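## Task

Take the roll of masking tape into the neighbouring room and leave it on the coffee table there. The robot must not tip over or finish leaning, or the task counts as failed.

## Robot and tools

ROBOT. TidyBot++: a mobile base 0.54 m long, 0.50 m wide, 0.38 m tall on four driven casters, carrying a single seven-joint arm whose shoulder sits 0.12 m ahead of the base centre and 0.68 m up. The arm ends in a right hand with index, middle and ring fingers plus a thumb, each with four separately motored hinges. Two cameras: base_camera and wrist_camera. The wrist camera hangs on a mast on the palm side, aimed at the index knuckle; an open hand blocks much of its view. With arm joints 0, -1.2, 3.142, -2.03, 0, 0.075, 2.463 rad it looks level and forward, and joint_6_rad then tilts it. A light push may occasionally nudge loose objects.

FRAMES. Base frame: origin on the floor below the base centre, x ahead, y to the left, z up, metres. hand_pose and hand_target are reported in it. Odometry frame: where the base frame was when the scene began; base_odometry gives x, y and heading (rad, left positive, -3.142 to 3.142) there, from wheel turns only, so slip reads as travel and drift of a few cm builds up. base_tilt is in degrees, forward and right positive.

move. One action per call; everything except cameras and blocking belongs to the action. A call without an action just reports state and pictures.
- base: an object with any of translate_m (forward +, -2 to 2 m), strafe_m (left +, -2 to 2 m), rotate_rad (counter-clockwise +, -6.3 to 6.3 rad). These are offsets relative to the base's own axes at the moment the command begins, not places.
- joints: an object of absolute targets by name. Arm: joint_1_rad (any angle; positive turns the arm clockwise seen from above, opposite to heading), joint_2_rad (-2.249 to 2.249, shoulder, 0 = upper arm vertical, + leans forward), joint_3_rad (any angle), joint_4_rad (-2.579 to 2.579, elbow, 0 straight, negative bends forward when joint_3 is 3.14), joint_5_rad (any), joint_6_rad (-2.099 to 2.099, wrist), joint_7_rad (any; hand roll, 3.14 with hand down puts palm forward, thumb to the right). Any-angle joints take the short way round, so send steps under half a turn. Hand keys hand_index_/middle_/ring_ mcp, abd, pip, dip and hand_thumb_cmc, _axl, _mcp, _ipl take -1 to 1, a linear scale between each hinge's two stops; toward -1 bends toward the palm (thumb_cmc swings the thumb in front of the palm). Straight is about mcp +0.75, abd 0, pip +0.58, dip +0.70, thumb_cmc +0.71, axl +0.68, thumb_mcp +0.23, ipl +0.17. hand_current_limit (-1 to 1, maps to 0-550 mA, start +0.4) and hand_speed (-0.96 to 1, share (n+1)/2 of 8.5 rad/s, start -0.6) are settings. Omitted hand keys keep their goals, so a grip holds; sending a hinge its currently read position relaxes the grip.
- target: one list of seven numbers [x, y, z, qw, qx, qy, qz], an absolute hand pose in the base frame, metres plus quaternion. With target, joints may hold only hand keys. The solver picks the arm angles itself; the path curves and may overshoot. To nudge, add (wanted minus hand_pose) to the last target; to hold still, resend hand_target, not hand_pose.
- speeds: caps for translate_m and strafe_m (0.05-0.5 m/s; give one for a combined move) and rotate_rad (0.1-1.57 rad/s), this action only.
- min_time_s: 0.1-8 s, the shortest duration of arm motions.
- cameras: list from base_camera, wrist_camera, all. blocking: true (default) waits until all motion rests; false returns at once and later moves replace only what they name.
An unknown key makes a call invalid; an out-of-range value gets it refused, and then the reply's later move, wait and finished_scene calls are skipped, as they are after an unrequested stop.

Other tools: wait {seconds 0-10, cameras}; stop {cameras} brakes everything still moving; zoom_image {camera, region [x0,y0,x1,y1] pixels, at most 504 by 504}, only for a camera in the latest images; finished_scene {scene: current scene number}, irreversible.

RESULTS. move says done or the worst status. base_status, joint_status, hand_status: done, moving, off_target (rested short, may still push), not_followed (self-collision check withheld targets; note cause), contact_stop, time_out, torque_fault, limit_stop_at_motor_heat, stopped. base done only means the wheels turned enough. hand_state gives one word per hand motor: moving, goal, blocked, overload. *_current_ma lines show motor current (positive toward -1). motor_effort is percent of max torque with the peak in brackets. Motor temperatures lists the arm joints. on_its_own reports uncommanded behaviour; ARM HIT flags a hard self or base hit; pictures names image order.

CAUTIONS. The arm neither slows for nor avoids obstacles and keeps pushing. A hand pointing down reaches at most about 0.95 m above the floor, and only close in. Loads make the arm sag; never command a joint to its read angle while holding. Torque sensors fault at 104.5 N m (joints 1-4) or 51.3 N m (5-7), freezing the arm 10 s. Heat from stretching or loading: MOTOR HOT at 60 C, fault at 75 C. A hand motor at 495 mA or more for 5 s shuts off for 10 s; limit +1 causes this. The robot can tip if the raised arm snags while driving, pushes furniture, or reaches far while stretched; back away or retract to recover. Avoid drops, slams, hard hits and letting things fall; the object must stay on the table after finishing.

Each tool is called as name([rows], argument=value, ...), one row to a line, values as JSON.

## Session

move(joints={"joint_1_rad": 0, "joint_2_rad": -1.2, "joint_3_rad": 3.142, "joint_4_rad": -2.03, "joint_5_rad": 0, "joint_6_rad": 0.0, "joint_7_rad": 2.463}, cameras=["all"])

move(base={"rotate_rad": -1.05}, cameras=["all"])

move(base={"rotate_rad": -1.05}, cameras=["all"])

move(base={"rotate_rad": -1.05}, cameras=["all"])

move(base={"rotate_rad": -1.05}, cameras=["all"])

move(base={"rotate_rad": -1.05}, cameras=["all"])

Scene clock: 2.40 s.
Motor temperatures (°C): [40 34 32 34 43 45 48]
move: done
base_odometry: x=+0.000 y=+0.000 heading=+0.000
base_tilt: forward=+0.4 right=+0.1
base_status: not commanded
joint_positions: joint_1_rad=+0.017 joint_2_rad=-1.190 joint_3_rad=+3.118 joint_4_rad=-2.057 joint_5_rad=-0.017 joint_6_rad=-0.065 joint_7_rad=+2.521 hand_index_mcp=+0.760 hand_index_abd=+0.000 hand_index_pip=+0.577 hand_index_dip=+0.696 hand_middle_mcp=+0.760 hand_middle_abd=+0.000 hand_middle_pip=+0.577 hand_middle_dip=+0.696 hand_ring_mcp=+0.759 hand_ring_abd=+0.000 hand_ring_pip=+0.577 hand_ring_dip=+0.696 hand_thumb_cmc=+0.720 hand_thumb_axl=+0.677 hand_thumb_mcp=+0.227 hand_thumb_ipl=+0.168 hand_current_limit=+0.400 hand_speed=-0.600
joint_status: all done
hand_state: goal,goal,goal,goal,goal,goal,goal,goal,goal,goal,goal,goal,goal,goal,goal,goal
index_mcp_current_ma: 16
index_abd_current_ma: 0
index_pip_current_ma: 1
index_dip_current_ma: 0
middle_mcp_current_ma: 16
middle_abd_current_ma: 0
middle_pip_current_ma: 1
middle_dip_current_ma: 0
ring_mcp_current_ma: 13
ring_abd_current_ma: 0
ring_pip_current_ma: 1
ring_dip_current_ma: 0
thumb_cmc_current_ma: 15
thumb_axl_current_ma: -2
thumb_mcp_current_ma: 1
thumb_ipl_current_ma: -1
hand_goal_index_mcp: 0.754
hand_goal_index_abd: 0.000
hand_goal_index_pip: 0.576
hand_goal_index_dip: 0.696
hand_goal_middle_mcp: 0.754
hand_goal_middle_abd: 0.000
hand_goal_middle_pip: 0.576
hand_goal_middle_dip: 0.696
hand_goal_ring_mcp: 0.754
hand_goal_ring_abd: 0.000
hand_goal_ring_pip: 0.576
hand_goal_ring_dip: 0.696
hand_goal_thumb_cmc: 0.714
hand_goal_thumb_axl: 0.678
hand_goal_thumb_mcp: 0.226
hand_goal_thumb_ipl: 0.168
motor_effort: joint_1_rad=-1(2) joint_2_rad=+14(16) joint_3_rad=+2(2) joint_4_rad=+13(17) joint_5_rad=-1(2) joint_6_rad=+8(10) joint_7_rad=+0(1)
hand_pose: x=+0.1768 y=-0.0551 z=+1.2663 quat_wxyz=(-0.409, -0.398, -0.209, -0.794) (m; base frame)
hand_target: x=+0.1462 y=-0.0699 z=+1.2882 quat_wxyz=(-0.395, -0.364, -0.174, -0.826) (m; base frame)
hand_status: not commanded
pictures: base_camera, wrist_camera
Images, in order (width x height): base_camera 644x364, wrist_camera 504x504.

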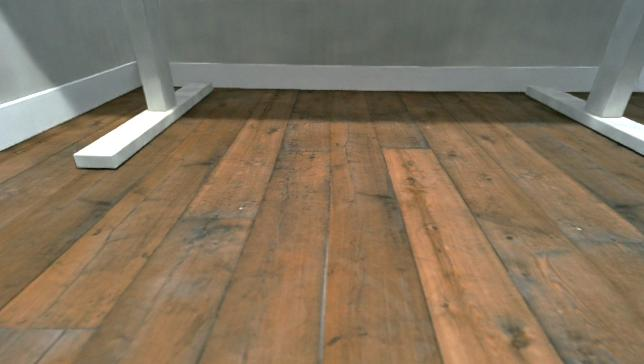

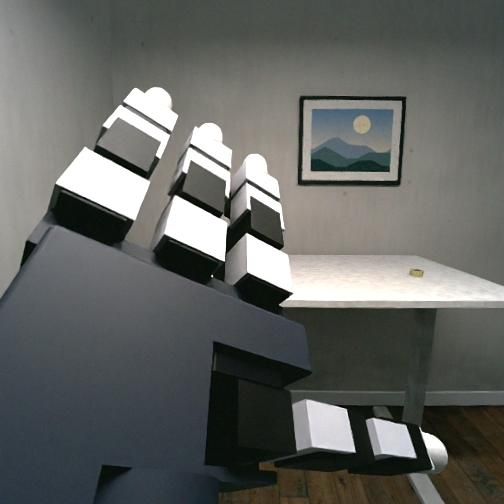

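Scene clock: 4.33 s.
move: done
base_odometry: x=+0.000 y=+0.000 heading=-1.050
base_tilt: forward=+0.3 right=+0.1
base_status: done
joint_positions: joint_1_rad=+0.014 joint_2_rad=-1.190 joint_3_rad=+3.120 joint_4_rad=-2.057 joint_5_rad=-0.017 joint_6_rad=-0.064 joint_7_rad=+2.519 hand_index_mcp=+0.760 hand_index_abd=+0.000 hand_index_pip=+0.577 hand_index_dip=+0.696 hand_middle_mcp=+0.760 hand_middle_abd=+0.000 hand_middle_pip=+0.577 hand_middle_dip=+0.696 hand_ring_mcp=+0.759 hand_ring_abd=+0.000 hand_ring_pip=+0.577 hand_ring_dip=+0.696 hand_thumb_cmc=+0.720 hand_thumb_axl=+0.677 hand_thumb_mcp=+0.227 hand_thumb_ipl=+0.168 hand_current_limit=+0.400 hand_speed=-0.600
joint_status: not commanded
hand_state: goal,goal,goal,goal,goal,goal,goal,goal,goal,goal,goal,goal,goal,goal,goal,goal
index_mcp_current_ma: 18
index_abd_current_ma: 0
index_pip_current_ma: 1
index_dip_current_ma: 0
middle_mcp_current_ma: 18
middle_abd_current_ma: 0
middle_pip_current_ma: 1
middle_dip_current_ma: 0
ring_mcp_current_ma: 15
ring_abd_current_ma: 0
ring_pip_current_ma: 1
ring_dip_current_ma: 0
thumb_cmc_current_ma: 15
thumb_axl_current_ma: -2
thumb_mcp_current_ma: 1
thumb_ipl_current_ma: -1
hand_goal_index_mcp: 0.754
hand_goal_index_abd: 0.000
hand_goal_index_pip: 0.576
hand_goal_index_dip: 0.696
hand_goal_middle_mcp: 0.754
hand_goal_middle_abd: 0.000
hand_goal_middle_pip: 0.576
hand_goal_middle_dip: 0.696
hand_goal_ring_mcp: 0.754
hand_goal_ring_abd: 0.000
hand_goal_ring_pip: 0.576
hand_goal_ring_dip: 0.696
hand_goal_thumb_cmc: 0.714
hand_goal_thumb_axl: 0.678
hand_goal_thumb_mcp: 0.226
hand_goal_thumb_ipl: 0.168
motor_effort: joint_1_rad=-1(1) joint_2_rad=+15(15) joint_3_rad=+1(2) joint_4_rad=+13(13) joint_5_rad=-1(2) joint_6_rad=+8(9) joint_7_rad=+0(1)
hand_pose: x=+0.1768 y=-0.0560 z=+1.2664 quat_wxyz=(-0.407, -0.397, -0.209, -0.795) (m; base frame)
hand_target: x=+0.1462 y=-0.0699 z=+1.2882 quat_wxyz=(-0.395, -0.364, -0.174, -0.826) (m; base frame)
hand_status: not commanded
pictures: base_camera, wrist_camera
Images, in order (width x height): base_camera 644x364, wrist_camera 504x504.

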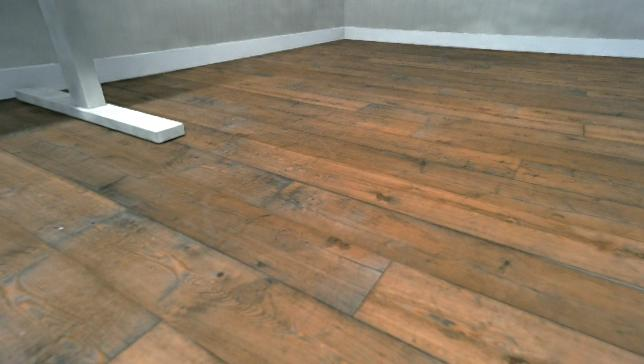

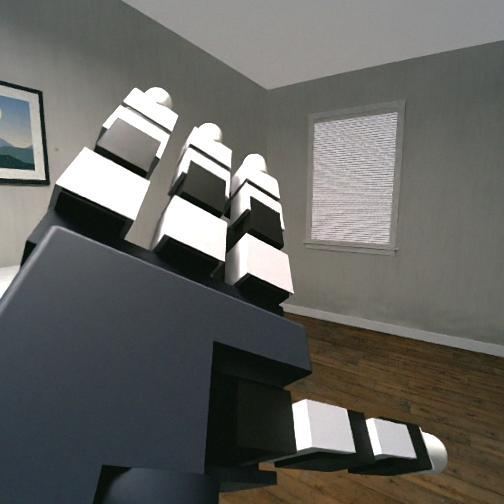

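Scene clock: 6.27 s.
move: done
base_odometry: x=+0.000 y=+0.000 heading=-2.100
base_tilt: forward=+0.3 right=+0.1
base_status: done
joint_positions: joint_1_rad=+0.012 joint_2_rad=-1.190 joint_3_rad=+3.121 joint_4_rad=-2.057 joint_5_rad=-0.017 joint_6_rad=-0.064 joint_7_rad=+2.519 hand_index_mcp=+0.760 hand_index_abd=+0.000 hand_index_pip=+0.577 hand_index_dip=+0.696 hand_middle_mcp=+0.760 hand_middle_abd=+0.000 hand_middle_pip=+0.577 hand_middle_dip=+0.696 hand_ring_mcp=+0.759 hand_ring_abd=+0.000 hand_ring_pip=+0.577 hand_ring_dip=+0.696 hand_thumb_cmc=+0.720 hand_thumb_axl=+0.677 hand_thumb_mcp=+0.227 hand_thumb_ipl=+0.168 hand_current_limit=+0.400 hand_speed=-0.600
joint_status: not commanded
hand_state: goal,goal,goal,goal,goal,goal,goal,goal,goal,goal,goal,goal,goal,goal,goal,goal
index_mcp_current_ma: 18
index_abd_current_ma: 0
index_pip_current_ma: 1
index_dip_current_ma: 0
middle_mcp_current_ma: 18
middle_abd_current_ma: 0
middle_pip_current_ma: 1
middle_dip_current_ma: 0
ring_mcp_current_ma: 15
ring_abd_current_ma: 0
ring_pip_current_ma: 1
ring_dip_current_ma: 0
thumb_cmc_current_ma: 15
thumb_axl_current_ma: -2
thumb_mcp_current_ma: 1
thumb_ipl_current_ma: -1
hand_goal_index_mcp: 0.754
hand_goal_index_abd: 0.000
hand_goal_index_pip: 0.576
hand_goal_index_dip: 0.696
hand_goal_middle_mcp: 0.754
hand_goal_middle_abd: 0.000
hand_goal_middle_pip: 0.576
hand_goal_middle_dip: 0.696
hand_goal_ring_mcp: 0.754
hand_goal_ring_abd: 0.000
hand_goal_ring_pip: 0.576
hand_goal_ring_dip: 0.696
hand_goal_thumb_cmc: 0.714
hand_goal_thumb_axl: 0.678
hand_goal_thumb_mcp: 0.226
hand_goal_thumb_ipl: 0.168
motor_effort: joint_1_rad=-1(1) joint_2_rad=+15(15) joint_3_rad=+2(2) joint_4_rad=+13(14) joint_5_rad=-2(2) joint_6_rad=+8(9) joint_7_rad=+0(1)
hand_pose: x=+0.1768 y=-0.0564 z=+1.2663 quat_wxyz=(-0.407, -0.397, -0.209, -0.796) (m; base frame)
hand_target: x=+0.1462 y=-0.0699 z=+1.2882 quat_wxyz=(-0.395, -0.364, -0.174, -0.826) (m; base frame)
hand_status: not commanded
pictures: base_camera, wrist_camera
Images, in order (width x height): base_camera 644x364, wrist_camera 504x504.

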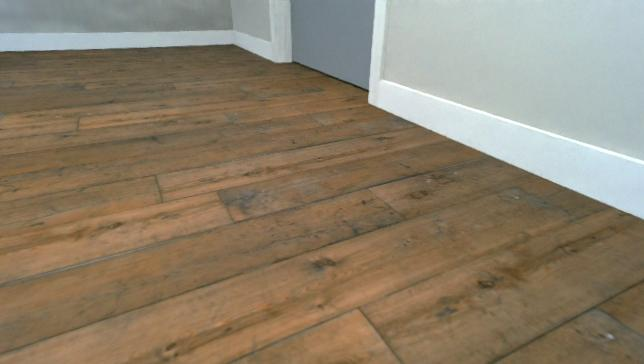

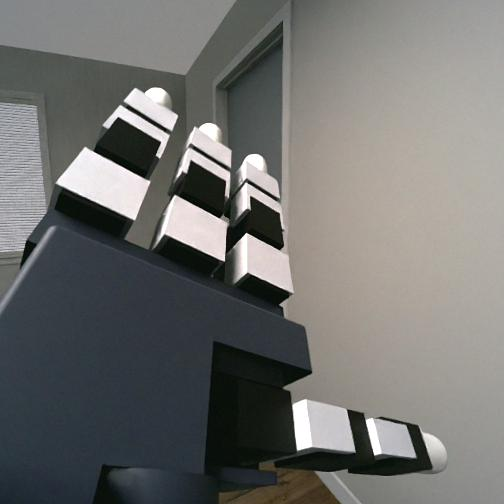

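Scene clock: 8.20 s.
move: done
base_odometry: x=+0.000 y=+0.000 heading=+3.133
base_tilt: forward=+0.3 right=+0.1
base_status: done
joint_positions: joint_1_rad=+0.011 joint_2_rad=-1.190 joint_3_rad=+3.121 joint_4_rad=-2.057 joint_5_rad=-0.017 joint_6_rad=-0.064 joint_7_rad=+2.519 hand_index_mcp=+0.760 hand_index_abd=+0.000 hand_index_pip=+0.577 hand_index_dip=+0.696 hand_middle_mcp=+0.760 hand_middle_abd=+0.000 hand_middle_pip=+0.577 hand_middle_dip=+0.696 hand_ring_mcp=+0.759 hand_ring_abd=+0.000 hand_ring_pip=+0.577 hand_ring_dip=+0.696 hand_thumb_cmc=+0.720 hand_thumb_axl=+0.677 hand_thumb_mcp=+0.227 hand_thumb_ipl=+0.168 hand_current_limit=+0.400 hand_speed=-0.600
joint_status: not commanded
hand_state: goal,goal,goal,goal,goal,goal,goal,goal,goal,goal,goal,goal,goal,goal,goal,goal
index_mcp_current_ma: 18
index_abd_current_ma: 0
index_pip_current_ma: 1
index_dip_current_ma: 0
middle_mcp_current_ma: 18
middle_abd_current_ma: 0
middle_pip_current_ma: 1
middle_dip_current_ma: 0
ring_mcp_current_ma: 15
ring_abd_current_ma: 0
ring_pip_current_ma: 1
ring_dip_current_ma: 0
thumb_cmc_current_ma: 15
thumb_axl_current_ma: -2
thumb_mcp_current_ma: 2
thumb_ipl_current_ma: -1
hand_goal_index_mcp: 0.754
hand_goal_index_abd: 0.000
hand_goal_index_pip: 0.576
hand_goal_index_dip: 0.696
hand_goal_middle_mcp: 0.754
hand_goal_middle_abd: 0.000
hand_goal_middle_pip: 0.576
hand_goal_middle_dip: 0.696
hand_goal_ring_mcp: 0.754
hand_goal_ring_abd: 0.000
hand_goal_ring_pip: 0.576
hand_goal_ring_dip: 0.696
hand_goal_thumb_cmc: 0.714
hand_goal_thumb_axl: 0.678
hand_goal_thumb_mcp: 0.226
hand_goal_thumb_ipl: 0.168
motor_effort: joint_1_rad=+0(1) joint_2_rad=+15(15) joint_3_rad=+2(2) joint_4_rad=+13(14) joint_5_rad=-1(2) joint_6_rad=+9(9) joint_7_rad=-1(1)
hand_pose: x=+0.1769 y=-0.0566 z=+1.2663 quat_wxyz=(-0.406, -0.397, -0.209, -0.796) (m; base frame)
hand_target: x=+0.1462 y=-0.0699 z=+1.2882 quat_wxyz=(-0.395, -0.364, -0.174, -0.826) (m; base frame)
hand_status: not commanded
pictures: base_camera, wrist_camera
Images, in order (width x height): base_camera 644x364, wrist_camera 504x504.

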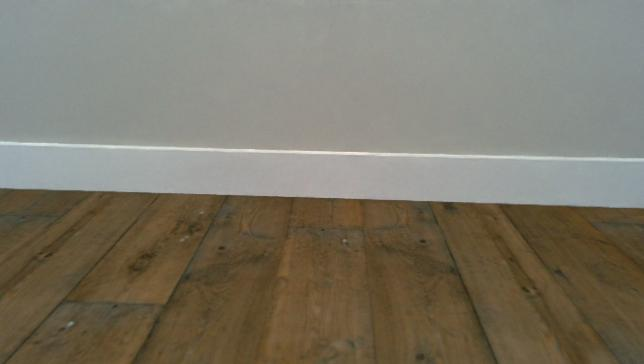

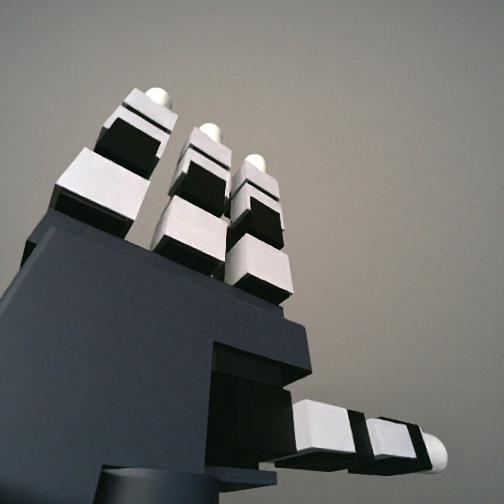

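Scene clock: 10.13 s.
move: done
base_odometry: x=+0.000 y=+0.000 heading=+2.083
base_tilt: forward=+0.3 right=+0.1
base_status: done
joint_positions: joint_1_rad=+0.011 joint_2_rad=-1.190 joint_3_rad=+3.122 joint_4_rad=-2.057 joint_5_rad=-0.017 joint_6_rad=-0.064 joint_7_rad=+2.519 hand_index_mcp=+0.760 hand_index_abd=+0.000 hand_index_pip=+0.577 hand_index_dip=+0.696 hand_middle_mcp=+0.760 hand_middle_abd=+0.000 hand_middle_pip=+0.577 hand_middle_dip=+0.696 hand_ring_mcp=+0.759 hand_ring_abd=+0.000 hand_ring_pip=+0.577 hand_ring_dip=+0.696 hand_thumb_cmc=+0.720 hand_thumb_axl=+0.677 hand_thumb_mcp=+0.227 hand_thumb_ipl=+0.168 hand_current_limit=+0.400 hand_speed=-0.600
joint_status: not commanded
hand_state: goal,goal,goal,goal,goal,goal,goal,goal,goal,goal,goal,goal,goal,goal,goal,goal
index_mcp_current_ma: 18
index_abd_current_ma: 0
index_pip_current_ma: 1
index_dip_current_ma: 0
middle_mcp_current_ma: 18
middle_abd_current_ma: 0
middle_pip_current_ma: 1
middle_dip_current_ma: 0
ring_mcp_current_ma: 15
ring_abd_current_ma: 0
ring_pip_current_ma: 1
ring_dip_current_ma: 0
thumb_cmc_current_ma: 15
thumb_axl_current_ma: -2
thumb_mcp_current_ma: 2
thumb_ipl_current_ma: -1
hand_goal_index_mcp: 0.754
hand_goal_index_abd: 0.000
hand_goal_index_pip: 0.576
hand_goal_index_dip: 0.696
hand_goal_middle_mcp: 0.754
hand_goal_middle_abd: 0.000
hand_goal_middle_pip: 0.576
hand_goal_middle_dip: 0.696
hand_goal_ring_mcp: 0.754
hand_goal_ring_abd: 0.000
hand_goal_ring_pip: 0.576
hand_goal_ring_dip: 0.696
hand_goal_thumb_cmc: 0.714
hand_goal_thumb_axl: 0.678
hand_goal_thumb_mcp: 0.226
hand_goal_thumb_ipl: 0.168
motor_effort: joint_1_rad=-1(1) joint_2_rad=+15(15) joint_3_rad=+1(2) joint_4_rad=+13(14) joint_5_rad=-1(2) joint_6_rad=+7(9) joint_7_rad=+0(1)
hand_pose: x=+0.1769 y=-0.0567 z=+1.2663 quat_wxyz=(-0.406, -0.397, -0.209, -0.796) (m; base frame)
hand_target: x=+0.1462 y=-0.0699 z=+1.2882 quat_wxyz=(-0.395, -0.364, -0.174, -0.826) (m; base frame)
hand_status: not commanded
pictures: base_camera, wrist_camera
Images, in order (width x height): base_camera 644x364, wrist_camera 504x504.

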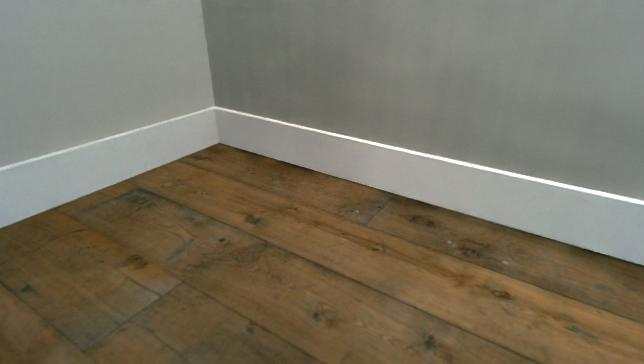

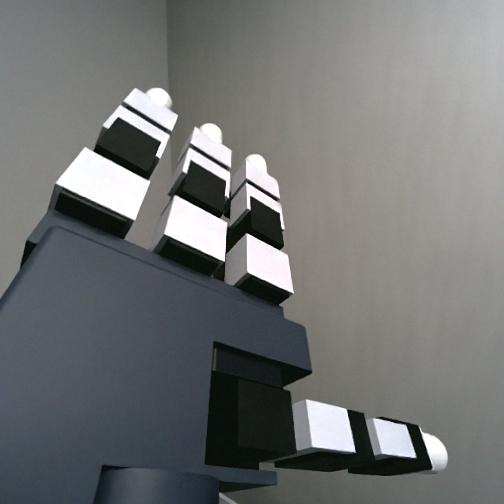

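Scene clock: 12.07 s.
move: done
base_odometry: x=+0.000 y=+0.000 heading=+1.033
base_tilt: forward=+0.3 right=+0.1
base_status: done
joint_positions: joint_1_rad=+0.011 joint_2_rad=-1.190 joint_3_rad=+3.122 joint_4_rad=-2.057 joint_5_rad=-0.017 joint_6_rad=-0.064 joint_7_rad=+2.519 hand_index_mcp=+0.760 hand_index_abd=+0.000 hand_index_pip=+0.577 hand_index_dip=+0.696 hand_middle_mcp=+0.760 hand_middle_abd=+0.000 hand_middle_pip=+0.577 hand_middle_dip=+0.696 hand_ring_mcp=+0.759 hand_ring_abd=+0.000 hand_ring_pip=+0.577 hand_ring_dip=+0.696 hand_thumb_cmc=+0.720 hand_thumb_axl=+0.677 hand_thumb_mcp=+0.227 hand_thumb_ipl=+0.168 hand_current_limit=+0.400 hand_speed=-0.600
joint_status: not commanded
hand_state: goal,goal,goal,goal,goal,goal,goal,goal,goal,goal,goal,goal,goal,goal,goal,goal
index_mcp_current_ma: 18
index_abd_current_ma: 0
index_pip_current_ma: 1
index_dip_current_ma: 0
middle_mcp_current_ma: 18
middle_abd_current_ma: 0
middle_pip_current_ma: 1
middle_dip_current_ma: 0
ring_mcp_current_ma: 15
ring_abd_current_ma: 0
ring_pip_current_ma: 1
ring_dip_current_ma: 0
thumb_cmc_current_ma: 15
thumb_axl_current_ma: -2
thumb_mcp_current_ma: 2
thumb_ipl_current_ma: -1
hand_goal_index_mcp: 0.754
hand_goal_index_abd: 0.000
hand_goal_index_pip: 0.576
hand_goal_index_dip: 0.696
hand_goal_middle_mcp: 0.754
hand_goal_middle_abd: 0.000
hand_goal_middle_pip: 0.576
hand_goal_middle_dip: 0.696
hand_goal_ring_mcp: 0.754
hand_goal_ring_abd: 0.000
hand_goal_ring_pip: 0.576
hand_goal_ring_dip: 0.696
hand_goal_thumb_cmc: 0.714
hand_goal_thumb_axl: 0.678
hand_goal_thumb_mcp: 0.226
hand_goal_thumb_ipl: 0.168
motor_effort: joint_1_rad=-1(1) joint_2_rad=+15(15) joint_3_rad=+1(2) joint_4_rad=+13(14) joint_5_rad=-2(2) joint_6_rad=+8(9) joint_7_rad=+0(1)
hand_pose: x=+0.1769 y=-0.0568 z=+1.2663 quat_wxyz=(-0.406, -0.397, -0.209, -0.796) (m; base frame)
hand_target: x=+0.1462 y=-0.0699 z=+1.2882 quat_wxyz=(-0.395, -0.364, -0.174, -0.826) (m; base frame)
hand_status: not commanded
pictures: base_camera, wrist_camera
Images, in order (width x height): base_camera 644x364, wrist_camera 504x504.

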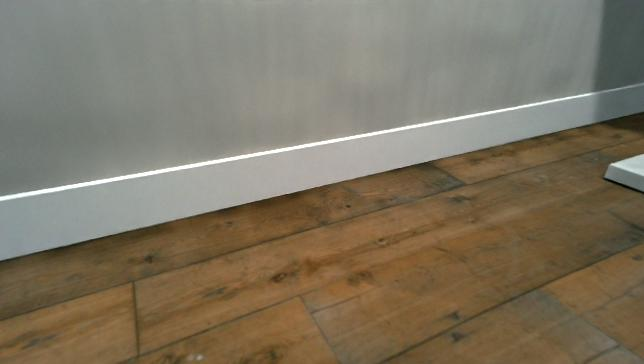

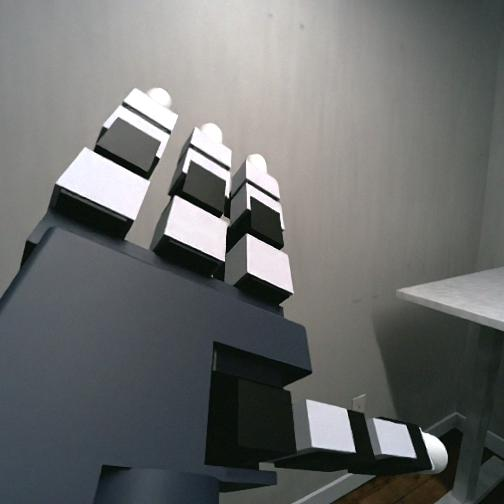

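move(base={"rotate_rad": 2.047}, cameras=[])

move(base={"strafe_m": 1.44, "translate_m": -0.3}, joints={"hand_index_mcp": 1.0, "hand_middle_mcp": 1.0, "hand_ring_mcp": 1.0, "hand_current_limit": 0.7}, cameras=["all"])

Scene clock: 59.60 s.
move: done
base_odometry: x=+0.000 y=+0.000 heading=+3.080
base_tilt: forward=+0.3 right=+0.1
base_status: done
joint_positions: joint_1_rad=+0.010 joint_2_rad=-1.190 joint_3_rad=+3.122 joint_4_rad=-2.057 joint_5_rad=-0.017 joint_6_rad=-0.064 joint_7_rad=+2.519 hand_index_mcp=+0.760 hand_index_abd=+0.000 hand_index_pip=+0.577 hand_index_dip=+0.696 hand_middle_mcp=+0.760 hand_middle_abd=+0.000 hand_middle_pip=+0.577 hand_middle_dip=+0.696 hand_ring_mcp=+0.759 hand_ring_abd=+0.000 hand_ring_pip=+0.577 hand_ring_dip=+0.696 hand_thumb_cmc=+0.720 hand_thumb_axl=+0.677 hand_thumb_mcp=+0.227 hand_thumb_ipl=+0.168 hand_current_limit=+0.400 hand_speed=-0.600
joint_status: not commanded
hand_state: goal,goal,goal,goal,goal,goal,goal,goal,goal,goal,goal,goal,goal,goal,goal,goal
index_mcp_current_ma: 18
index_abd_current_ma: 0
index_pip_current_ma: 1
index_dip_current_ma: 0
middle_mcp_current_ma: 18
middle_abd_current_ma: 0
middle_pip_current_ma: 1
middle_dip_current_ma: 0
ring_mcp_current_ma: 15
ring_abd_current_ma: 0
ring_pip_current_ma: 1
ring_dip_current_ma: 0
thumb_cmc_current_ma: 15
thumb_axl_current_ma: -2
thumb_mcp_current_ma: 2
thumb_ipl_current_ma: -1
hand_goal_index_mcp: 0.754
hand_goal_index_abd: 0.000
hand_goal_index_pip: 0.576
hand_goal_index_dip: 0.696
hand_goal_middle_mcp: 0.754
hand_goal_middle_abd: 0.000
hand_goal_middle_pip: 0.576
hand_goal_middle_dip: 0.696
hand_goal_ring_mcp: 0.754
hand_goal_ring_abd: 0.000
hand_goal_ring_pip: 0.576
hand_goal_ring_dip: 0.696
hand_goal_thumb_cmc: 0.714
hand_goal_thumb_axl: 0.678
hand_goal_thumb_mcp: 0.226
hand_goal_thumb_ipl: 0.168
motor_effort: joint_1_rad=-1(1) joint_2_rad=+15(15) joint_3_rad=+1(3) joint_4_rad=+13(13) joint_5_rad=-2(2) joint_6_rad=+8(9) joint_7_rad=+0(1)
hand_pose: x=+0.1769 y=-0.0570 z=+1.2663 quat_wxyz=(-0.406, -0.397, -0.209, -0.796) (m; base frame)
hand_target: x=+0.1462 y=-0.0699 z=+1.2882 quat_wxyz=(-0.395, -0.364, -0.174, -0.826) (m; base frame)
hand_status: not commanded
pictures: none
No camera images: "cameras" was empty.

Scene clock: 63.90 s.
move: done
base_odometry: x=+0.211 y=-1.456 heading=+3.081
base_tilt: forward=+0.3 right=+0.1
base_status: done
joint_positions: joint_1_rad=+0.008 joint_2_rad=-1.190 joint_3_rad=+3.127 joint_4_rad=-2.057 joint_5_rad=-0.017 joint_6_rad=-0.062 joint_7_rad=+2.519 hand_index_mcp=+1.000 hand_index_abd=+0.000 hand_index_pip=+0.577 hand_index_dip=+0.696 hand_middle_mcp=+1.000 hand_middle_abd=+0.000 hand_middle_pip=+0.577 hand_middle_dip=+0.696 hand_ring_mcp=+1.000 hand_ring_abd=+0.000 hand_ring_pip=+0.577 hand_ring_dip=+0.696 hand_thumb_cmc=+0.720 hand_thumb_axl=+0.677 hand_thumb_mcp=+0.227 hand_thumb_ipl=+0.168 hand_current_limit=+0.700 hand_speed=-0.600
joint_status: all done
hand_state: goal,goal,goal,goal,goal,goal,goal,goal,goal,goal,goal,goal,goal,goal,goal,goal
index_mcp_current_ma: 0
index_abd_current_ma: 0
index_pip_current_ma: 1
index_dip_current_ma: 0
middle_mcp_current_ma: 0
middle_abd_current_ma: 0
middle_pip_current_ma: 1
middle_dip_current_ma: 0
ring_mcp_current_ma: 0
ring_abd_current_ma: 0
ring_pip_current_ma: 1
ring_dip_current_ma: 0
thumb_cmc_current_ma: 15
thumb_axl_current_ma: -2
thumb_mcp_current_ma: 2
thumb_ipl_current_ma: -1
hand_goal_index_mcp: 1.000
hand_goal_index_abd: 0.000
hand_goal_index_pip: 0.576
hand_goal_index_dip: 0.696
hand_goal_middle_mcp: 1.000
hand_goal_middle_abd: 0.000
hand_goal_middle_pip: 0.576
hand_goal_middle_dip: 0.696
hand_goal_ring_mcp: 1.000
hand_goal_ring_abd: 0.000
hand_goal_ring_pip: 0.576
hand_goal_ring_dip: 0.696
hand_goal_thumb_cmc: 0.714
hand_goal_thumb_axl: 0.678
hand_goal_thumb_mcp: 0.226
hand_goal_thumb_ipl: 0.168
motor_effort: joint_1_rad=-1(2) joint_2_rad=+15(15) joint_3_rad=+1(3) joint_4_rad=+13(14) joint_5_rad=-2(2) joint_6_rad=+8(9) joint_7_rad=-1(1)
hand_pose: x=+0.1765 y=-0.0595 z=+1.2665 quat_wxyz=(-0.405, -0.398, -0.206, -0.797) (m; base frame)
hand_target: x=+0.1462 y=-0.0699 z=+1.2882 quat_wxyz=(-0.395, -0.364, -0.174, -0.826) (m; base frame)
hand_status: not commanded
pictures: base_camera, wrist_camera
Images, in order (width x height): base_camera 644x364, wrist_camera 504x504.

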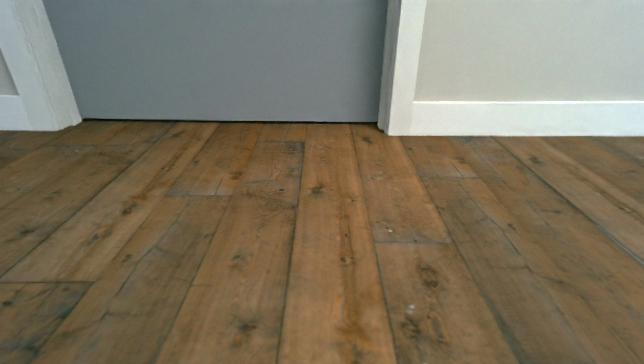

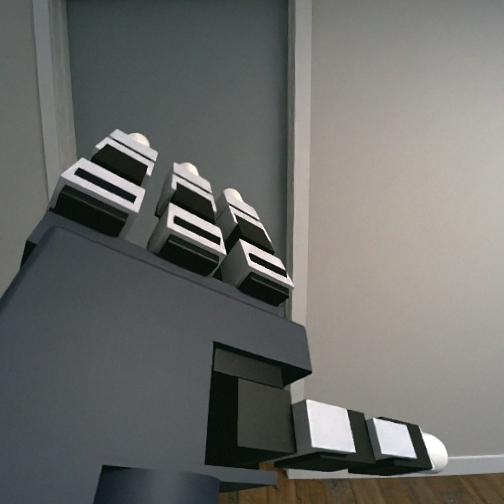

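move(base={"rotate_rad": -0.047}, joints={"joint_1_rad": 0.0, "joint_2_rad": 0.125, "joint_3_rad": 3.142, "joint_4_rad": -1.15, "joint_5_rad": 0.06, "joint_6_rad": -0.645, "joint_7_rad": -0.05}, min_time_s=2, cameras=["wrist_camera"])

move(base={"translate_m": 0.34, "strafe_m": 0.06}, speeds={"translate_m": 0.25}, cameras=["all"])

Scene clock: 80.23 s.
move: done
base_odometry: x=+0.211 y=-1.456 heading=+3.033
base_tilt: forward=+0.3 right=+0.1
base_status: done
joint_positions: joint_1_rad=+0.008 joint_2_rad=+0.118 joint_3_rad=+3.127 joint_4_rad=-1.187 joint_5_rad=-0.016 joint_6_rad=-0.572 joint_7_rad=+0.008 hand_index_mcp=+0.991 hand_index_abd=+0.001 hand_index_pip=+0.576 hand_index_dip=+0.696 hand_middle_mcp=+0.991 hand_middle_abd=+0.001 hand_middle_pip=+0.576 hand_middle_dip=+0.696 hand_ring_mcp=+0.992 hand_ring_abd=+0.001 hand_ring_pip=+0.576 hand_ring_dip=+0.696 hand_thumb_cmc=+0.707 hand_thumb_axl=+0.677 hand_thumb_mcp=+0.227 hand_thumb_ipl=+0.168 hand_current_limit=+0.700 hand_speed=-0.600
joint_status: all done
hand_state: goal,goal,goal,goal,goal,goal,goal,goal,goal,goal,goal,goal,goal,goal,goal,goal
index_mcp_current_ma: -28
index_abd_current_ma: 2
index_pip_current_ma: 0
index_dip_current_ma: 0
middle_mcp_current_ma: -29
middle_abd_current_ma: 2
middle_pip_current_ma: 0
middle_dip_current_ma: 0
ring_mcp_current_ma: -24
ring_abd_current_ma: 2
ring_pip_current_ma: 0
ring_dip_current_ma: 0
thumb_cmc_current_ma: -20
thumb_axl_current_ma: -2
thumb_mcp_current_ma: 2
thumb_ipl_current_ma: -1
hand_goal_index_mcp: 1.000
hand_goal_index_abd: 0.000
hand_goal_index_pip: 0.576
hand_goal_index_dip: 0.696
hand_goal_middle_mcp: 1.000
hand_goal_middle_abd: 0.000
hand_goal_middle_pip: 0.576
hand_goal_middle_dip: 0.696
hand_goal_ring_mcp: 1.000
hand_goal_ring_abd: 0.000
hand_goal_ring_pip: 0.576
hand_goal_ring_dip: 0.696
hand_goal_thumb_cmc: 0.714
hand_goal_thumb_axl: 0.678
hand_goal_thumb_mcp: 0.226
hand_goal_thumb_ipl: 0.168
motor_effort: joint_1_rad=-1(2) joint_2_rad=-21(23) joint_3_rad=+0(2) joint_4_rad=+16(18) joint_5_rad=-2(3) joint_6_rad=+9(11) joint_7_rad=+0(2)
hand_pose: x=+0.7332 y=+0.0305 z=+1.0101 quat_wxyz=(+0.423, -0.572, +0.569, -0.412) (m; base frame)
hand_target: x=+0.7271 y=+0.0131 z=+1.0079 quat_wxyz=(+0.396, -0.571, +0.587, -0.416) (m; base frame)
hand_status: not commanded
pictures: wrist_camera
Images, in order (width x height): wrist_camera 504x504.

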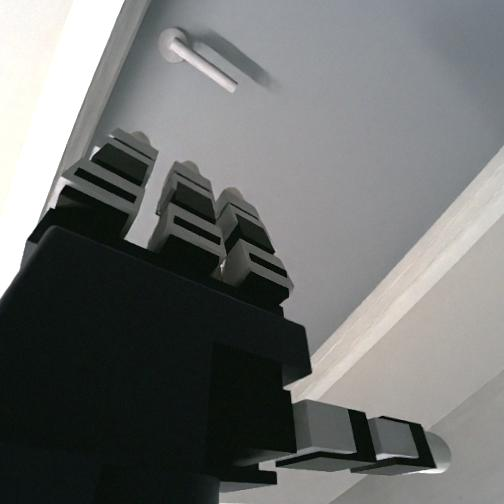

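Scene clock: 82.50 s.
move: done
base_odometry: x=-0.134 y=-1.479 heading=+3.034
base_tilt: forward=+0.4 right=+0.1
base_status: done
joint_positions: joint_1_rad=+0.008 joint_2_rad=+0.121 joint_3_rad=+3.127 joint_4_rad=-1.186 joint_5_rad=-0.016 joint_6_rad=-0.574 joint_7_rad=+0.007 hand_index_mcp=+0.991 hand_index_abd=+0.001 hand_index_pip=+0.576 hand_index_dip=+0.696 hand_middle_mcp=+0.990 hand_middle_abd=+0.001 hand_middle_pip=+0.576 hand_middle_dip=+0.696 hand_ring_mcp=+0.992 hand_ring_abd=+0.001 hand_ring_pip=+0.576 hand_ring_dip=+0.696 hand_thumb_cmc=+0.707 hand_thumb_axl=+0.677 hand_thumb_mcp=+0.226 hand_thumb_ipl=+0.168 hand_current_limit=+0.700 hand_speed=-0.600
joint_status: not commanded
hand_state: goal,goal,goal,goal,goal,goal,goal,goal,goal,goal,goal,goal,goal,goal,goal,goal
index_mcp_current_ma: -29
index_abd_current_ma: 2
index_pip_current_ma: 0
index_dip_current_ma: 0
middle_mcp_current_ma: -29
middle_abd_current_ma: 2
middle_pip_current_ma: 0
middle_dip_current_ma: 0
ring_mcp_current_ma: -25
ring_abd_current_ma: 2
ring_pip_current_ma: 0
ring_dip_current_ma: 0
thumb_cmc_current_ma: -21
thumb_axl_current_ma: -2
thumb_mcp_current_ma: 1
thumb_ipl_current_ma: -1
hand_goal_index_mcp: 1.000
hand_goal_index_abd: 0.000
hand_goal_index_pip: 0.576
hand_goal_index_dip: 0.696
hand_goal_middle_mcp: 1.000
hand_goal_middle_abd: 0.000
hand_goal_middle_pip: 0.576
hand_goal_middle_dip: 0.696
hand_goal_ring_mcp: 1.000
hand_goal_ring_abd: 0.000
hand_goal_ring_pip: 0.576
hand_goal_ring_dip: 0.696
hand_goal_thumb_cmc: 0.714
hand_goal_thumb_axl: 0.678
hand_goal_thumb_mcp: 0.226
hand_goal_thumb_ipl: 0.168
motor_effort: joint_1_rad=-1(2) joint_2_rad=-20(23) joint_3_rad=+0(2) joint_4_rad=+16(17) joint_5_rad=-2(2) joint_6_rad=+10(10) joint_7_rad=+0(1)
hand_pose: x=+0.7340 y=+0.0306 z=+1.0089 quat_wxyz=(+0.423, -0.572, +0.570, -0.411) (m; base frame)
hand_target: x=+0.7271 y=+0.0131 z=+1.0079 quat_wxyz=(+0.396, -0.571, +0.587, -0.416) (m; base frame)
hand_status: not commanded
pictures: base_camera, wrist_camera
Images, in order (width x height): base_camera 644x364, wrist_camera 504x504.

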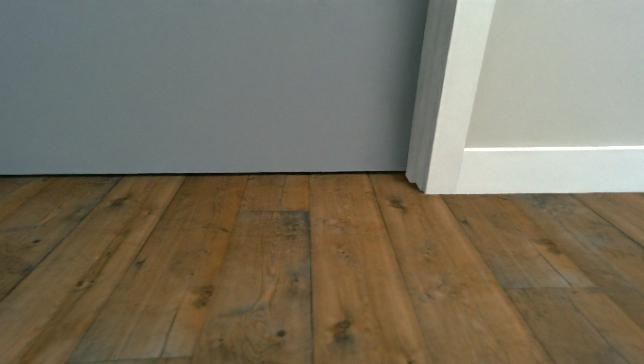

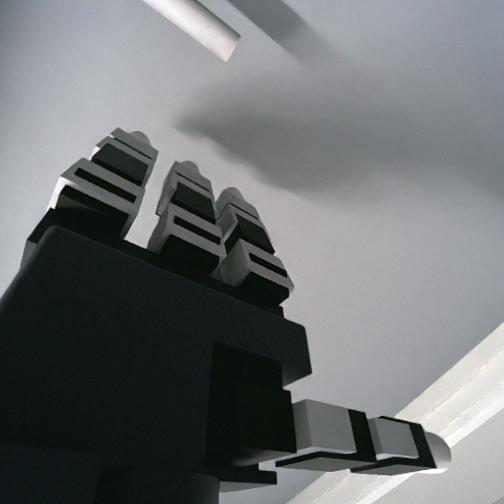

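move(base={"translate_m": 0.027, "strafe_m": 0.01}, speeds={"translate_m": 0.1}, cameras=[])

move(joints={"joint_1_rad": 0.0, "joint_2_rad": 0.0934, "joint_3_rad": 3.142, "joint_4_rad": -1.5136, "joint_5_rad": 0.06, "joint_6_rad": -0.313, "joint_7_rad": -0.05}, min_time_s=2, cameras=["wrist_camera"])

move(joints={"joint_1_rad": 0.0, "joint_2_rad": 0.13, "joint_3_rad": 3.142, "joint_4_rad": -1.79, "joint_5_rad": 0.06, "joint_6_rad": -0.07, "joint_7_rad": -0.05}, min_time_s=2.5, cameras=["wrist_camera"])

Scene clock: 97.77 s.
move: done
base_odometry: x=-0.162 y=-1.486 heading=+3.034
base_tilt: forward=+0.4 right=+0.0
base_status: done
joint_positions: joint_1_rad=+0.008 joint_2_rad=+0.126 joint_3_rad=+3.127 joint_4_rad=-1.185 joint_5_rad=-0.016 joint_6_rad=-0.575 joint_7_rad=+0.007 hand_index_mcp=+0.991 hand_index_abd=+0.001 hand_index_pip=+0.576 hand_index_dip=+0.696 hand_middle_mcp=+0.990 hand_middle_abd=+0.001 hand_middle_pip=+0.576 hand_middle_dip=+0.696 hand_ring_mcp=+0.992 hand_ring_abd=+0.001 hand_ring_pip=+0.576 hand_ring_dip=+0.696 hand_thumb_cmc=+0.707 hand_thumb_axl=+0.677 hand_thumb_mcp=+0.226 hand_thumb_ipl=+0.168 hand_current_limit=+0.700 hand_speed=-0.600
joint_status: not commanded
hand_state: goal,goal,goal,goal,goal,goal,goal,goal,goal,goal,goal,goal,goal,goal,goal,goal
index_mcp_current_ma: -29
index_abd_current_ma: 2
index_pip_current_ma: 0
index_dip_current_ma: 0
middle_mcp_current_ma: -29
middle_abd_current_ma: 2
middle_pip_current_ma: 0
middle_dip_current_ma: 0
ring_mcp_current_ma: -25
ring_abd_current_ma: 2
ring_pip_current_ma: 0
ring_dip_current_ma: 0
thumb_cmc_current_ma: -21
thumb_axl_current_ma: -2
thumb_mcp_current_ma: 1
thumb_ipl_current_ma: -1
hand_goal_index_mcp: 1.000
hand_goal_index_abd: 0.000
hand_goal_index_pip: 0.576
hand_goal_index_dip: 0.696
hand_goal_middle_mcp: 1.000
hand_goal_middle_abd: 0.000
hand_goal_middle_pip: 0.576
hand_goal_middle_dip: 0.696
hand_goal_ring_mcp: 1.000
hand_goal_ring_abd: 0.000
hand_goal_ring_pip: 0.576
hand_goal_ring_dip: 0.696
hand_goal_thumb_cmc: 0.714
hand_goal_thumb_axl: 0.678
hand_goal_thumb_mcp: 0.226
hand_goal_thumb_ipl: 0.168
motor_effort: joint_1_rad=-1(2) joint_2_rad=-21(23) joint_3_rad=+0(1) joint_4_rad=+16(17) joint_5_rad=-2(2) joint_6_rad=+10(10) joint_7_rad=+0(1)
hand_pose: x=+0.7354 y=+0.0307 z=+1.0062 quat_wxyz=(+0.421, -0.573, +0.571, -0.409) (m; base frame)
hand_target: x=+0.7271 y=+0.0131 z=+1.0079 quat_wxyz=(+0.396, -0.571, +0.587, -0.416) (m; base frame)
hand_status: not commanded
pictures: none
No camera images: "cameras" was empty.

Scene clock: 100.07 s.
move: done
base_odometry: x=-0.162 y=-1.486 heading=+3.034
base_tilt: forward=+0.4 right=+0.1
base_status: not commanded
joint_positions: joint_1_rad=+0.008 joint_2_rad=+0.103 joint_3_rad=+3.127 joint_4_rad=-1.459 joint_5_rad=-0.016 joint_6_rad=-0.349 joint_7_rad=+0.006 hand_index_mcp=+0.990 hand_index_abd=+0.001 hand_index_pip=+0.576 hand_index_dip=+0.696 hand_middle_mcp=+0.990 hand_middle_abd=+0.001 hand_middle_pip=+0.576 hand_middle_dip=+0.696 hand_ring_mcp=+1.000 hand_ring_abd=+0.003 hand_ring_pip=+0.595 hand_ring_dip=+0.696 hand_thumb_cmc=+0.706 hand_thumb_axl=+0.677 hand_thumb_mcp=+0.226 hand_thumb_ipl=+0.168 hand_current_limit=+0.700 hand_speed=-0.600
joint_status: all done
hand_state: goal,goal,goal,goal,goal,goal,goal,goal,goal,goal,goal,goal,goal,goal,goal,goal
index_mcp_current_ma: -30
index_abd_current_ma: 2
index_pip_current_ma: 0
index_dip_current_ma: 0
middle_mcp_current_ma: -30
middle_abd_current_ma: 2
middle_pip_current_ma: 0
middle_dip_current_ma: 0
ring_mcp_current_ma: 0
ring_abd_current_ma: 7
ring_pip_current_ma: 61
ring_dip_current_ma: 0
thumb_cmc_current_ma: -21
thumb_axl_current_ma: -2
thumb_mcp_current_ma: 1
thumb_ipl_current_ma: -1
hand_goal_index_mcp: 1.000
hand_goal_index_abd: 0.000
hand_goal_index_pip: 0.576
hand_goal_index_dip: 0.696
hand_goal_middle_mcp: 1.000
hand_goal_middle_abd: 0.000
hand_goal_middle_pip: 0.576
hand_goal_middle_dip: 0.696
hand_goal_ring_mcp: 1.000
hand_goal_ring_abd: 0.000
hand_goal_ring_pip: 0.576
hand_goal_ring_dip: 0.696
hand_goal_thumb_cmc: 0.714
hand_goal_thumb_axl: 0.678
hand_goal_thumb_mcp: 0.226
hand_goal_thumb_ipl: 0.168
motor_effort: joint_1_rad=+0(1) joint_2_rad=-16(21) joint_3_rad=+0(1) joint_4_rad=+13(17) joint_5_rad=-2(3) joint_6_rad=+6(10) joint_7_rad=-1(2)
hand_pose: x=+0.7322 y=+0.0301 z=+0.9226 quat_wxyz=(+0.413, -0.578, +0.577, -0.403) (m; base frame)
hand_target: x=+0.7270 y=+0.0176 z=+0.9062 quat_wxyz=(+0.399, -0.577, +0.581, -0.413) (m; base frame)
hand_status: not commanded
pictures: wrist_camera
Images, in order (width x height): wrist_camera 504x504.

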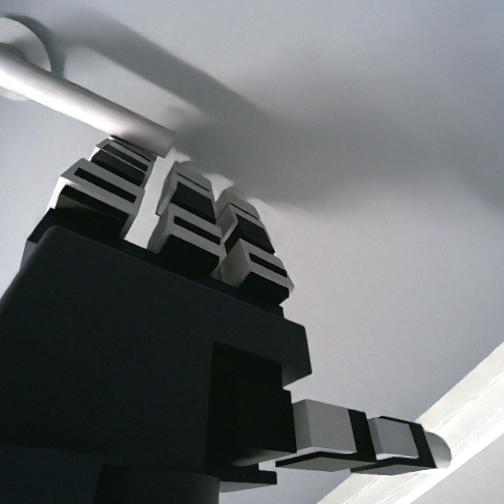

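Scene clock: 103.13 s.
move: done
base_odometry: x=-0.162 y=-1.486 heading=+3.034
base_tilt: forward=+0.4 right=+0.1
base_status: not commanded
joint_positions: joint_1_rad=+0.001 joint_2_rad=+0.128 joint_3_rad=+3.138 joint_4_rad=-1.768 joint_5_rad=-0.016 joint_6_rad=-0.098 joint_7_rad=+0.002 hand_index_mcp=+0.990 hand_index_abd=+0.001 hand_index_pip=+0.576 hand_index_dip=+0.696 hand_middle_mcp=+0.990 hand_middle_abd=+0.001 hand_middle_pip=+0.576 hand_middle_dip=+0.696 hand_ring_mcp=+0.991 hand_ring_abd=+0.003 hand_ring_pip=+0.576 hand_ring_dip=+0.699 hand_thumb_cmc=+0.706 hand_thumb_axl=+0.677 hand_thumb_mcp=+0.226 hand_thumb_ipl=+0.168 hand_current_limit=+0.700 hand_speed=-0.600
joint_status: all done
hand_state: goal,goal,goal,goal,goal,goal,goal,goal,goal,goal,goal,goal,goal,goal,goal,goal
index_mcp_current_ma: -31
index_abd_current_ma: 1
index_pip_current_ma: 0
index_dip_current_ma: 0
middle_mcp_current_ma: -31
middle_abd_current_ma: 2
middle_pip_current_ma: 0
middle_dip_current_ma: 0
ring_mcp_current_ma: -26
ring_abd_current_ma: 6
ring_pip_current_ma: 0
ring_dip_current_ma: 6
thumb_cmc_current_ma: -21
thumb_axl_current_ma: -2
thumb_mcp_current_ma: 0
thumb_ipl_current_ma: -1
hand_goal_index_mcp: 1.000
hand_goal_index_abd: 0.000
hand_goal_index_pip: 0.576
hand_goal_index_dip: 0.696
hand_goal_middle_mcp: 1.000
hand_goal_middle_abd: 0.000
hand_goal_middle_pip: 0.576
hand_goal_middle_dip: 0.696
hand_goal_ring_mcp: 1.000
hand_goal_ring_abd: 0.000
hand_goal_ring_pip: 0.576
hand_goal_ring_dip: 0.696
hand_goal_thumb_cmc: 0.714
hand_goal_thumb_axl: 0.678
hand_goal_thumb_mcp: 0.226
hand_goal_thumb_ipl: 0.168
motor_effort: joint_1_rad=-1(8) joint_2_rad=-20(22) joint_3_rad=+0(8) joint_4_rad=+15(17) joint_5_rad=-2(3) joint_6_rad=+9(11) joint_7_rad=+0(3)
hand_pose: x=+0.7105 y=+0.0276 z=+0.7978 quat_wxyz=(+0.388, -0.591, +0.597, -0.380) (m; base frame)
hand_target: x=+0.7097 y=+0.0217 z=+0.7909 quat_wxyz=(+0.382, -0.595, +0.591, -0.388) (m; base frame)
hand_status: not commanded
pictures: wrist_camera
Images, in order (width x height): wrist_camera 504x504.

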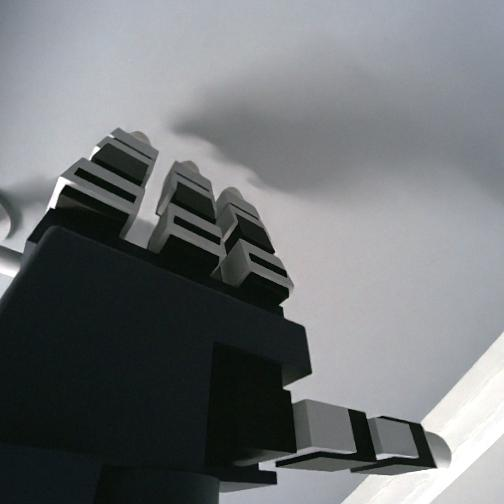

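move(base={"translate_m": -0.12, "strafe_m": -0.025}, speeds={"translate_m": 0.3}, cameras=[])

move(joints={"joint_1_rad": 0.0, "joint_2_rad": 0.125, "joint_3_rad": 3.142, "joint_4_rad": -1.15, "joint_5_rad": 0.06, "joint_6_rad": -0.645, "joint_7_rad": -0.05}, min_time_s=1, cameras=[])

move(base={"translate_m": 0.12}, speeds={"translate_m": 0.3}, cameras=[])

move(joints={"joint_1_rad": 0.0, "joint_2_rad": 0.0934, "joint_3_rad": 3.142, "joint_4_rad": -1.5136, "joint_5_rad": 0.06, "joint_6_rad": -0.313, "joint_7_rad": -0.05}, min_time_s=1.5, cameras=["wrist_camera"])

Scene clock: 113.23 s.
move: done
base_odometry: x=-0.039 y=-1.474 heading=+3.034
base_tilt: forward=+0.4 right=+0.1
base_status: done
joint_positions: joint_1_rad=+0.001 joint_2_rad=+0.128 joint_3_rad=+3.138 joint_4_rad=-1.768 joint_5_rad=-0.016 joint_6_rad=-0.098 joint_7_rad=+0.002 hand_index_mcp=+0.990 hand_index_abd=+0.001 hand_index_pip=+0.576 hand_index_dip=+0.696 hand_middle_mcp=+0.990 hand_middle_abd=+0.001 hand_middle_pip=+0.576 hand_middle_dip=+0.696 hand_ring_mcp=+0.991 hand_ring_abd=+0.003 hand_ring_pip=+0.576 hand_ring_dip=+0.699 hand_thumb_cmc=+0.706 hand_thumb_axl=+0.677 hand_thumb_mcp=+0.226 hand_thumb_ipl=+0.168 hand_current_limit=+0.700 hand_speed=-0.600
joint_status: not commanded
hand_state: goal,goal,goal,goal,goal,goal,goal,goal,goal,goal,goal,goal,goal,goal,goal,goal
index_mcp_current_ma: -31
index_abd_current_ma: 1
index_pip_current_ma: 0
index_dip_current_ma: 0
middle_mcp_current_ma: -31
middle_abd_current_ma: 2
middle_pip_current_ma: 0
middle_dip_current_ma: 0
ring_mcp_current_ma: -26
ring_abd_current_ma: 6
ring_pip_current_ma: 0
ring_dip_current_ma: 6
thumb_cmc_current_ma: -21
thumb_axl_current_ma: -2
thumb_mcp_current_ma: 0
thumb_ipl_current_ma: -1
hand_goal_index_mcp: 1.000
hand_goal_index_abd: 0.000
hand_goal_index_pip: 0.576
hand_goal_index_dip: 0.696
hand_goal_middle_mcp: 1.000
hand_goal_middle_abd: 0.000
hand_goal_middle_pip: 0.576
hand_goal_middle_dip: 0.696
hand_goal_ring_mcp: 1.000
hand_goal_ring_abd: 0.000
hand_goal_ring_pip: 0.576
hand_goal_ring_dip: 0.696
hand_goal_thumb_cmc: 0.714
hand_goal_thumb_axl: 0.678
hand_goal_thumb_mcp: 0.226
hand_goal_thumb_ipl: 0.168
motor_effort: joint_1_rad=+0(1) joint_2_rad=-21(22) joint_3_rad=+0(1) joint_4_rad=+16(16) joint_5_rad=-2(2) joint_6_rad=+9(10) joint_7_rad=+0(1)
hand_pose: x=+0.7105 y=+0.0276 z=+0.7975 quat_wxyz=(+0.388, -0.591, +0.597, -0.380) (m; base frame)
hand_target: x=+0.7097 y=+0.0217 z=+0.7909 quat_wxyz=(+0.382, -0.595, +0.591, -0.388) (m; base frame)
hand_status: not commanded
pictures: none
No camera images: "cameras" was empty.

Scene clock: 115.43 s.
move: done
base_odometry: x=-0.039 y=-1.474 heading=+3.034
base_tilt: forward=+0.4 right=+0.1
base_status: not commanded
joint_positions: joint_1_rad=+0.001 joint_2_rad=+0.128 joint_3_rad=+3.138 joint_4_rad=-1.185 joint_5_rad=-0.016 joint_6_rad=-0.572 joint_7_rad=+0.002 hand_index_mcp=+0.990 hand_index_abd=+0.001 hand_index_pip=+0.576 hand_index_dip=+0.696 hand_middle_mcp=+0.990 hand_middle_abd=+0.001 hand_middle_pip=+0.576 hand_middle_dip=+0.696 hand_ring_mcp=+0.991 hand_ring_abd=+0.003 hand_ring_pip=+0.576 hand_ring_dip=+0.699 hand_thumb_cmc=+0.706 hand_thumb_axl=+0.677 hand_thumb_mcp=+0.226 hand_thumb_ipl=+0.168 hand_current_limit=+0.700 hand_speed=-0.600
joint_status: all done
hand_state: goal,goal,goal,goal,goal,goal,goal,goal,goal,goal,goal,goal,goal,goal,goal,goal
index_mcp_current_ma: -31
index_abd_current_ma: 1
index_pip_current_ma: 0
index_dip_current_ma: 0
middle_mcp_current_ma: -31
middle_abd_current_ma: 2
middle_pip_current_ma: 0
middle_dip_current_ma: 0
ring_mcp_current_ma: -26
ring_abd_current_ma: 6
ring_pip_current_ma: 0
ring_dip_current_ma: 6
thumb_cmc_current_ma: -21
thumb_axl_current_ma: -2
thumb_mcp_current_ma: 0
thumb_ipl_current_ma: -1
hand_goal_index_mcp: 1.000
hand_goal_index_abd: 0.000
hand_goal_index_pip: 0.576
hand_goal_index_dip: 0.696
hand_goal_middle_mcp: 1.000
hand_goal_middle_abd: 0.000
hand_goal_middle_pip: 0.576
hand_goal_middle_dip: 0.696
hand_goal_ring_mcp: 1.000
hand_goal_ring_abd: 0.000
hand_goal_ring_pip: 0.576
hand_goal_ring_dip: 0.696
hand_goal_thumb_cmc: 0.714
hand_goal_thumb_axl: 0.678
hand_goal_thumb_mcp: 0.226
hand_goal_thumb_ipl: 0.168
motor_effort: joint_1_rad=-1(1) joint_2_rad=-21(23) joint_3_rad=+1(2) joint_4_rad=+16(18) joint_5_rad=-2(3) joint_6_rad=+9(11) joint_7_rad=+0(1)
hand_pose: x=+0.7370 y=+0.0295 z=+1.0055 quat_wxyz=(+0.421, -0.571, +0.573, -0.410) (m; base frame)
hand_target: x=+0.7271 y=+0.0131 z=+1.0079 quat_wxyz=(+0.396, -0.571, +0.587, -0.416) (m; base frame)
hand_status: not commanded
pictures: none
No camera images: "cameras" was empty.

Scene clock: 116.83 s.
move: done
base_odometry: x=-0.159 y=-1.461 heading=+3.033
base_tilt: forward=+0.4 right=+0.0
base_status: done
joint_positions: joint_1_rad=+0.001 joint_2_rad=+0.132 joint_3_rad=+3.138 joint_4_rad=-1.184 joint_5_rad=-0.016 joint_6_rad=-0.576 joint_7_rad=+0.002 hand_index_mcp=+0.990 hand_index_abd=+0.001 hand_index_pip=+0.576 hand_index_dip=+0.696 hand_middle_mcp=+0.990 hand_middle_abd=+0.001 hand_middle_pip=+0.576 hand_middle_dip=+0.696 hand_ring_mcp=+0.991 hand_ring_abd=+0.003 hand_ring_pip=+0.576 hand_ring_dip=+0.699 hand_thumb_cmc=+0.706 hand_thumb_axl=+0.677 hand_thumb_mcp=+0.226 hand_thumb_ipl=+0.168 hand_current_limit=+0.700 hand_speed=-0.600
joint_status: not commanded
hand_state: goal,goal,goal,goal,goal,goal,goal,goal,goal,goal,goal,goal,goal,goal,goal,goal
index_mcp_current_ma: -31
index_abd_current_ma: 1
index_pip_current_ma: 0
index_dip_current_ma: 0
middle_mcp_current_ma: -31
middle_abd_current_ma: 2
middle_pip_current_ma: 0
middle_dip_current_ma: 0
ring_mcp_current_ma: -26
ring_abd_current_ma: 5
ring_pip_current_ma: 0
ring_dip_current_ma: 6
thumb_cmc_current_ma: -22
thumb_axl_current_ma: -2
thumb_mcp_current_ma: 0
thumb_ipl_current_ma: -1
hand_goal_index_mcp: 1.000
hand_goal_index_abd: 0.000
hand_goal_index_pip: 0.576
hand_goal_index_dip: 0.696
hand_goal_middle_mcp: 1.000
hand_goal_middle_abd: 0.000
hand_goal_middle_pip: 0.576
hand_goal_middle_dip: 0.696
hand_goal_ring_mcp: 1.000
hand_goal_ring_abd: 0.000
hand_goal_ring_pip: 0.576
hand_goal_ring_dip: 0.696
hand_goal_thumb_cmc: 0.714
hand_goal_thumb_axl: 0.678
hand_goal_thumb_mcp: 0.226
hand_goal_thumb_ipl: 0.168
motor_effort: joint_1_rad=-1(1) joint_2_rad=-21(25) joint_3_rad=+0(1) joint_4_rad=+16(18) joint_5_rad=-2(2) joint_6_rad=+9(11) joint_7_rad=+0(1)
hand_pose: x=+0.7374 y=+0.0296 z=+1.0027 quat_wxyz=(+0.419, -0.573, +0.574, -0.408) (m; base frame)
hand_target: x=+0.7271 y=+0.0131 z=+1.0079 quat_wxyz=(+0.396, -0.571, +0.587, -0.416) (m; base frame)
hand_status: not commanded
pictures: none
No camera images: "cameras" was empty.

Scene clock: 118.63 s.
move: done
base_odometry: x=-0.159 y=-1.461 heading=+3.033
base_tilt: forward=+0.4 right=+0.1
base_status: not commanded
joint_positions: joint_1_rad=+0.001 joint_2_rad=+0.099 joint_3_rad=+3.138 joint_4_rad=-1.455 joint_5_rad=-0.016 joint_6_rad=-0.346 joint_7_rad=+0.002 hand_index_mcp=+0.989 hand_index_abd=+0.001 hand_index_pip=+0.576 hand_index_dip=+0.696 hand_middle_mcp=+0.995 hand_middle_abd=+0.001 hand_middle_pip=+0.576 hand_middle_dip=+0.696 hand_ring_mcp=+1.000 hand_ring_abd=+0.003 hand_ring_pip=+0.598 hand_ring_dip=+0.699 hand_thumb_cmc=+0.706 hand_thumb_axl=+0.677 hand_thumb_mcp=+0.226 hand_thumb_ipl=+0.168 hand_current_limit=+0.700 hand_speed=-0.600
joint_status: all done
hand_state: goal,goal,goal,goal,goal,goal,goal,goal,goal,goal,blocked,goal,goal,goal,goal,goal
index_mcp_current_ma: -33
index_abd_current_ma: 1
index_pip_current_ma: 0
index_dip_current_ma: 0
middle_mcp_current_ma: -13
middle_abd_current_ma: 2
middle_pip_current_ma: 0
middle_dip_current_ma: 0
ring_mcp_current_ma: 1
ring_abd_current_ma: 5
ring_pip_current_ma: 70
ring_dip_current_ma: 6
thumb_cmc_current_ma: -22
thumb_axl_current_ma: -2
thumb_mcp_current_ma: 0
thumb_ipl_current_ma: -1
hand_goal_index_mcp: 1.000
hand_goal_index_abd: 0.000
hand_goal_index_pip: 0.576
hand_goal_index_dip: 0.696
hand_goal_middle_mcp: 1.000
hand_goal_middle_abd: 0.000
hand_goal_middle_pip: 0.576
hand_goal_middle_dip: 0.696
hand_goal_ring_mcp: 1.000
hand_goal_ring_abd: 0.000
hand_goal_ring_pip: 0.576
hand_goal_ring_dip: 0.696
hand_goal_thumb_cmc: 0.714
hand_goal_thumb_axl: 0.678
hand_goal_thumb_mcp: 0.226
hand_goal_thumb_ipl: 0.168
motor_effort: joint_1_rad=+0(1) joint_2_rad=-16(22) joint_3_rad=+0(1) joint_4_rad=+13(17) joint_5_rad=-2(3) joint_6_rad=+6(10) joint_7_rad=-1(2)
hand_pose: x=+0.7325 y=+0.0287 z=+0.9282 quat_wxyz=(+0.416, -0.573, +0.577, -0.406) (m; base frame)
hand_target: x=+0.7270 y=+0.0177 z=+0.9062 quat_wxyz=(+0.399, -0.577, +0.581, -0.413) (m; base frame)
hand_status: not commanded
pictures: wrist_camera
Images, in order (width x height): wrist_camera 504x504.

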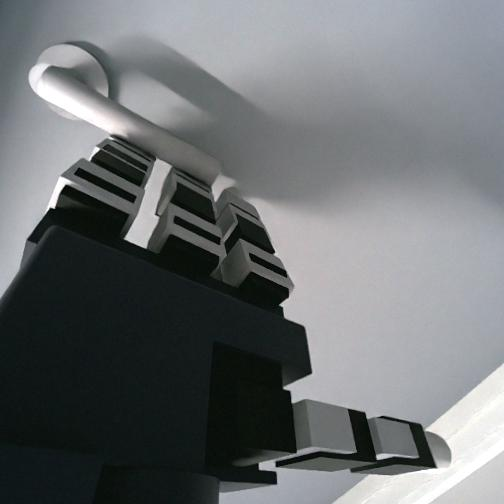

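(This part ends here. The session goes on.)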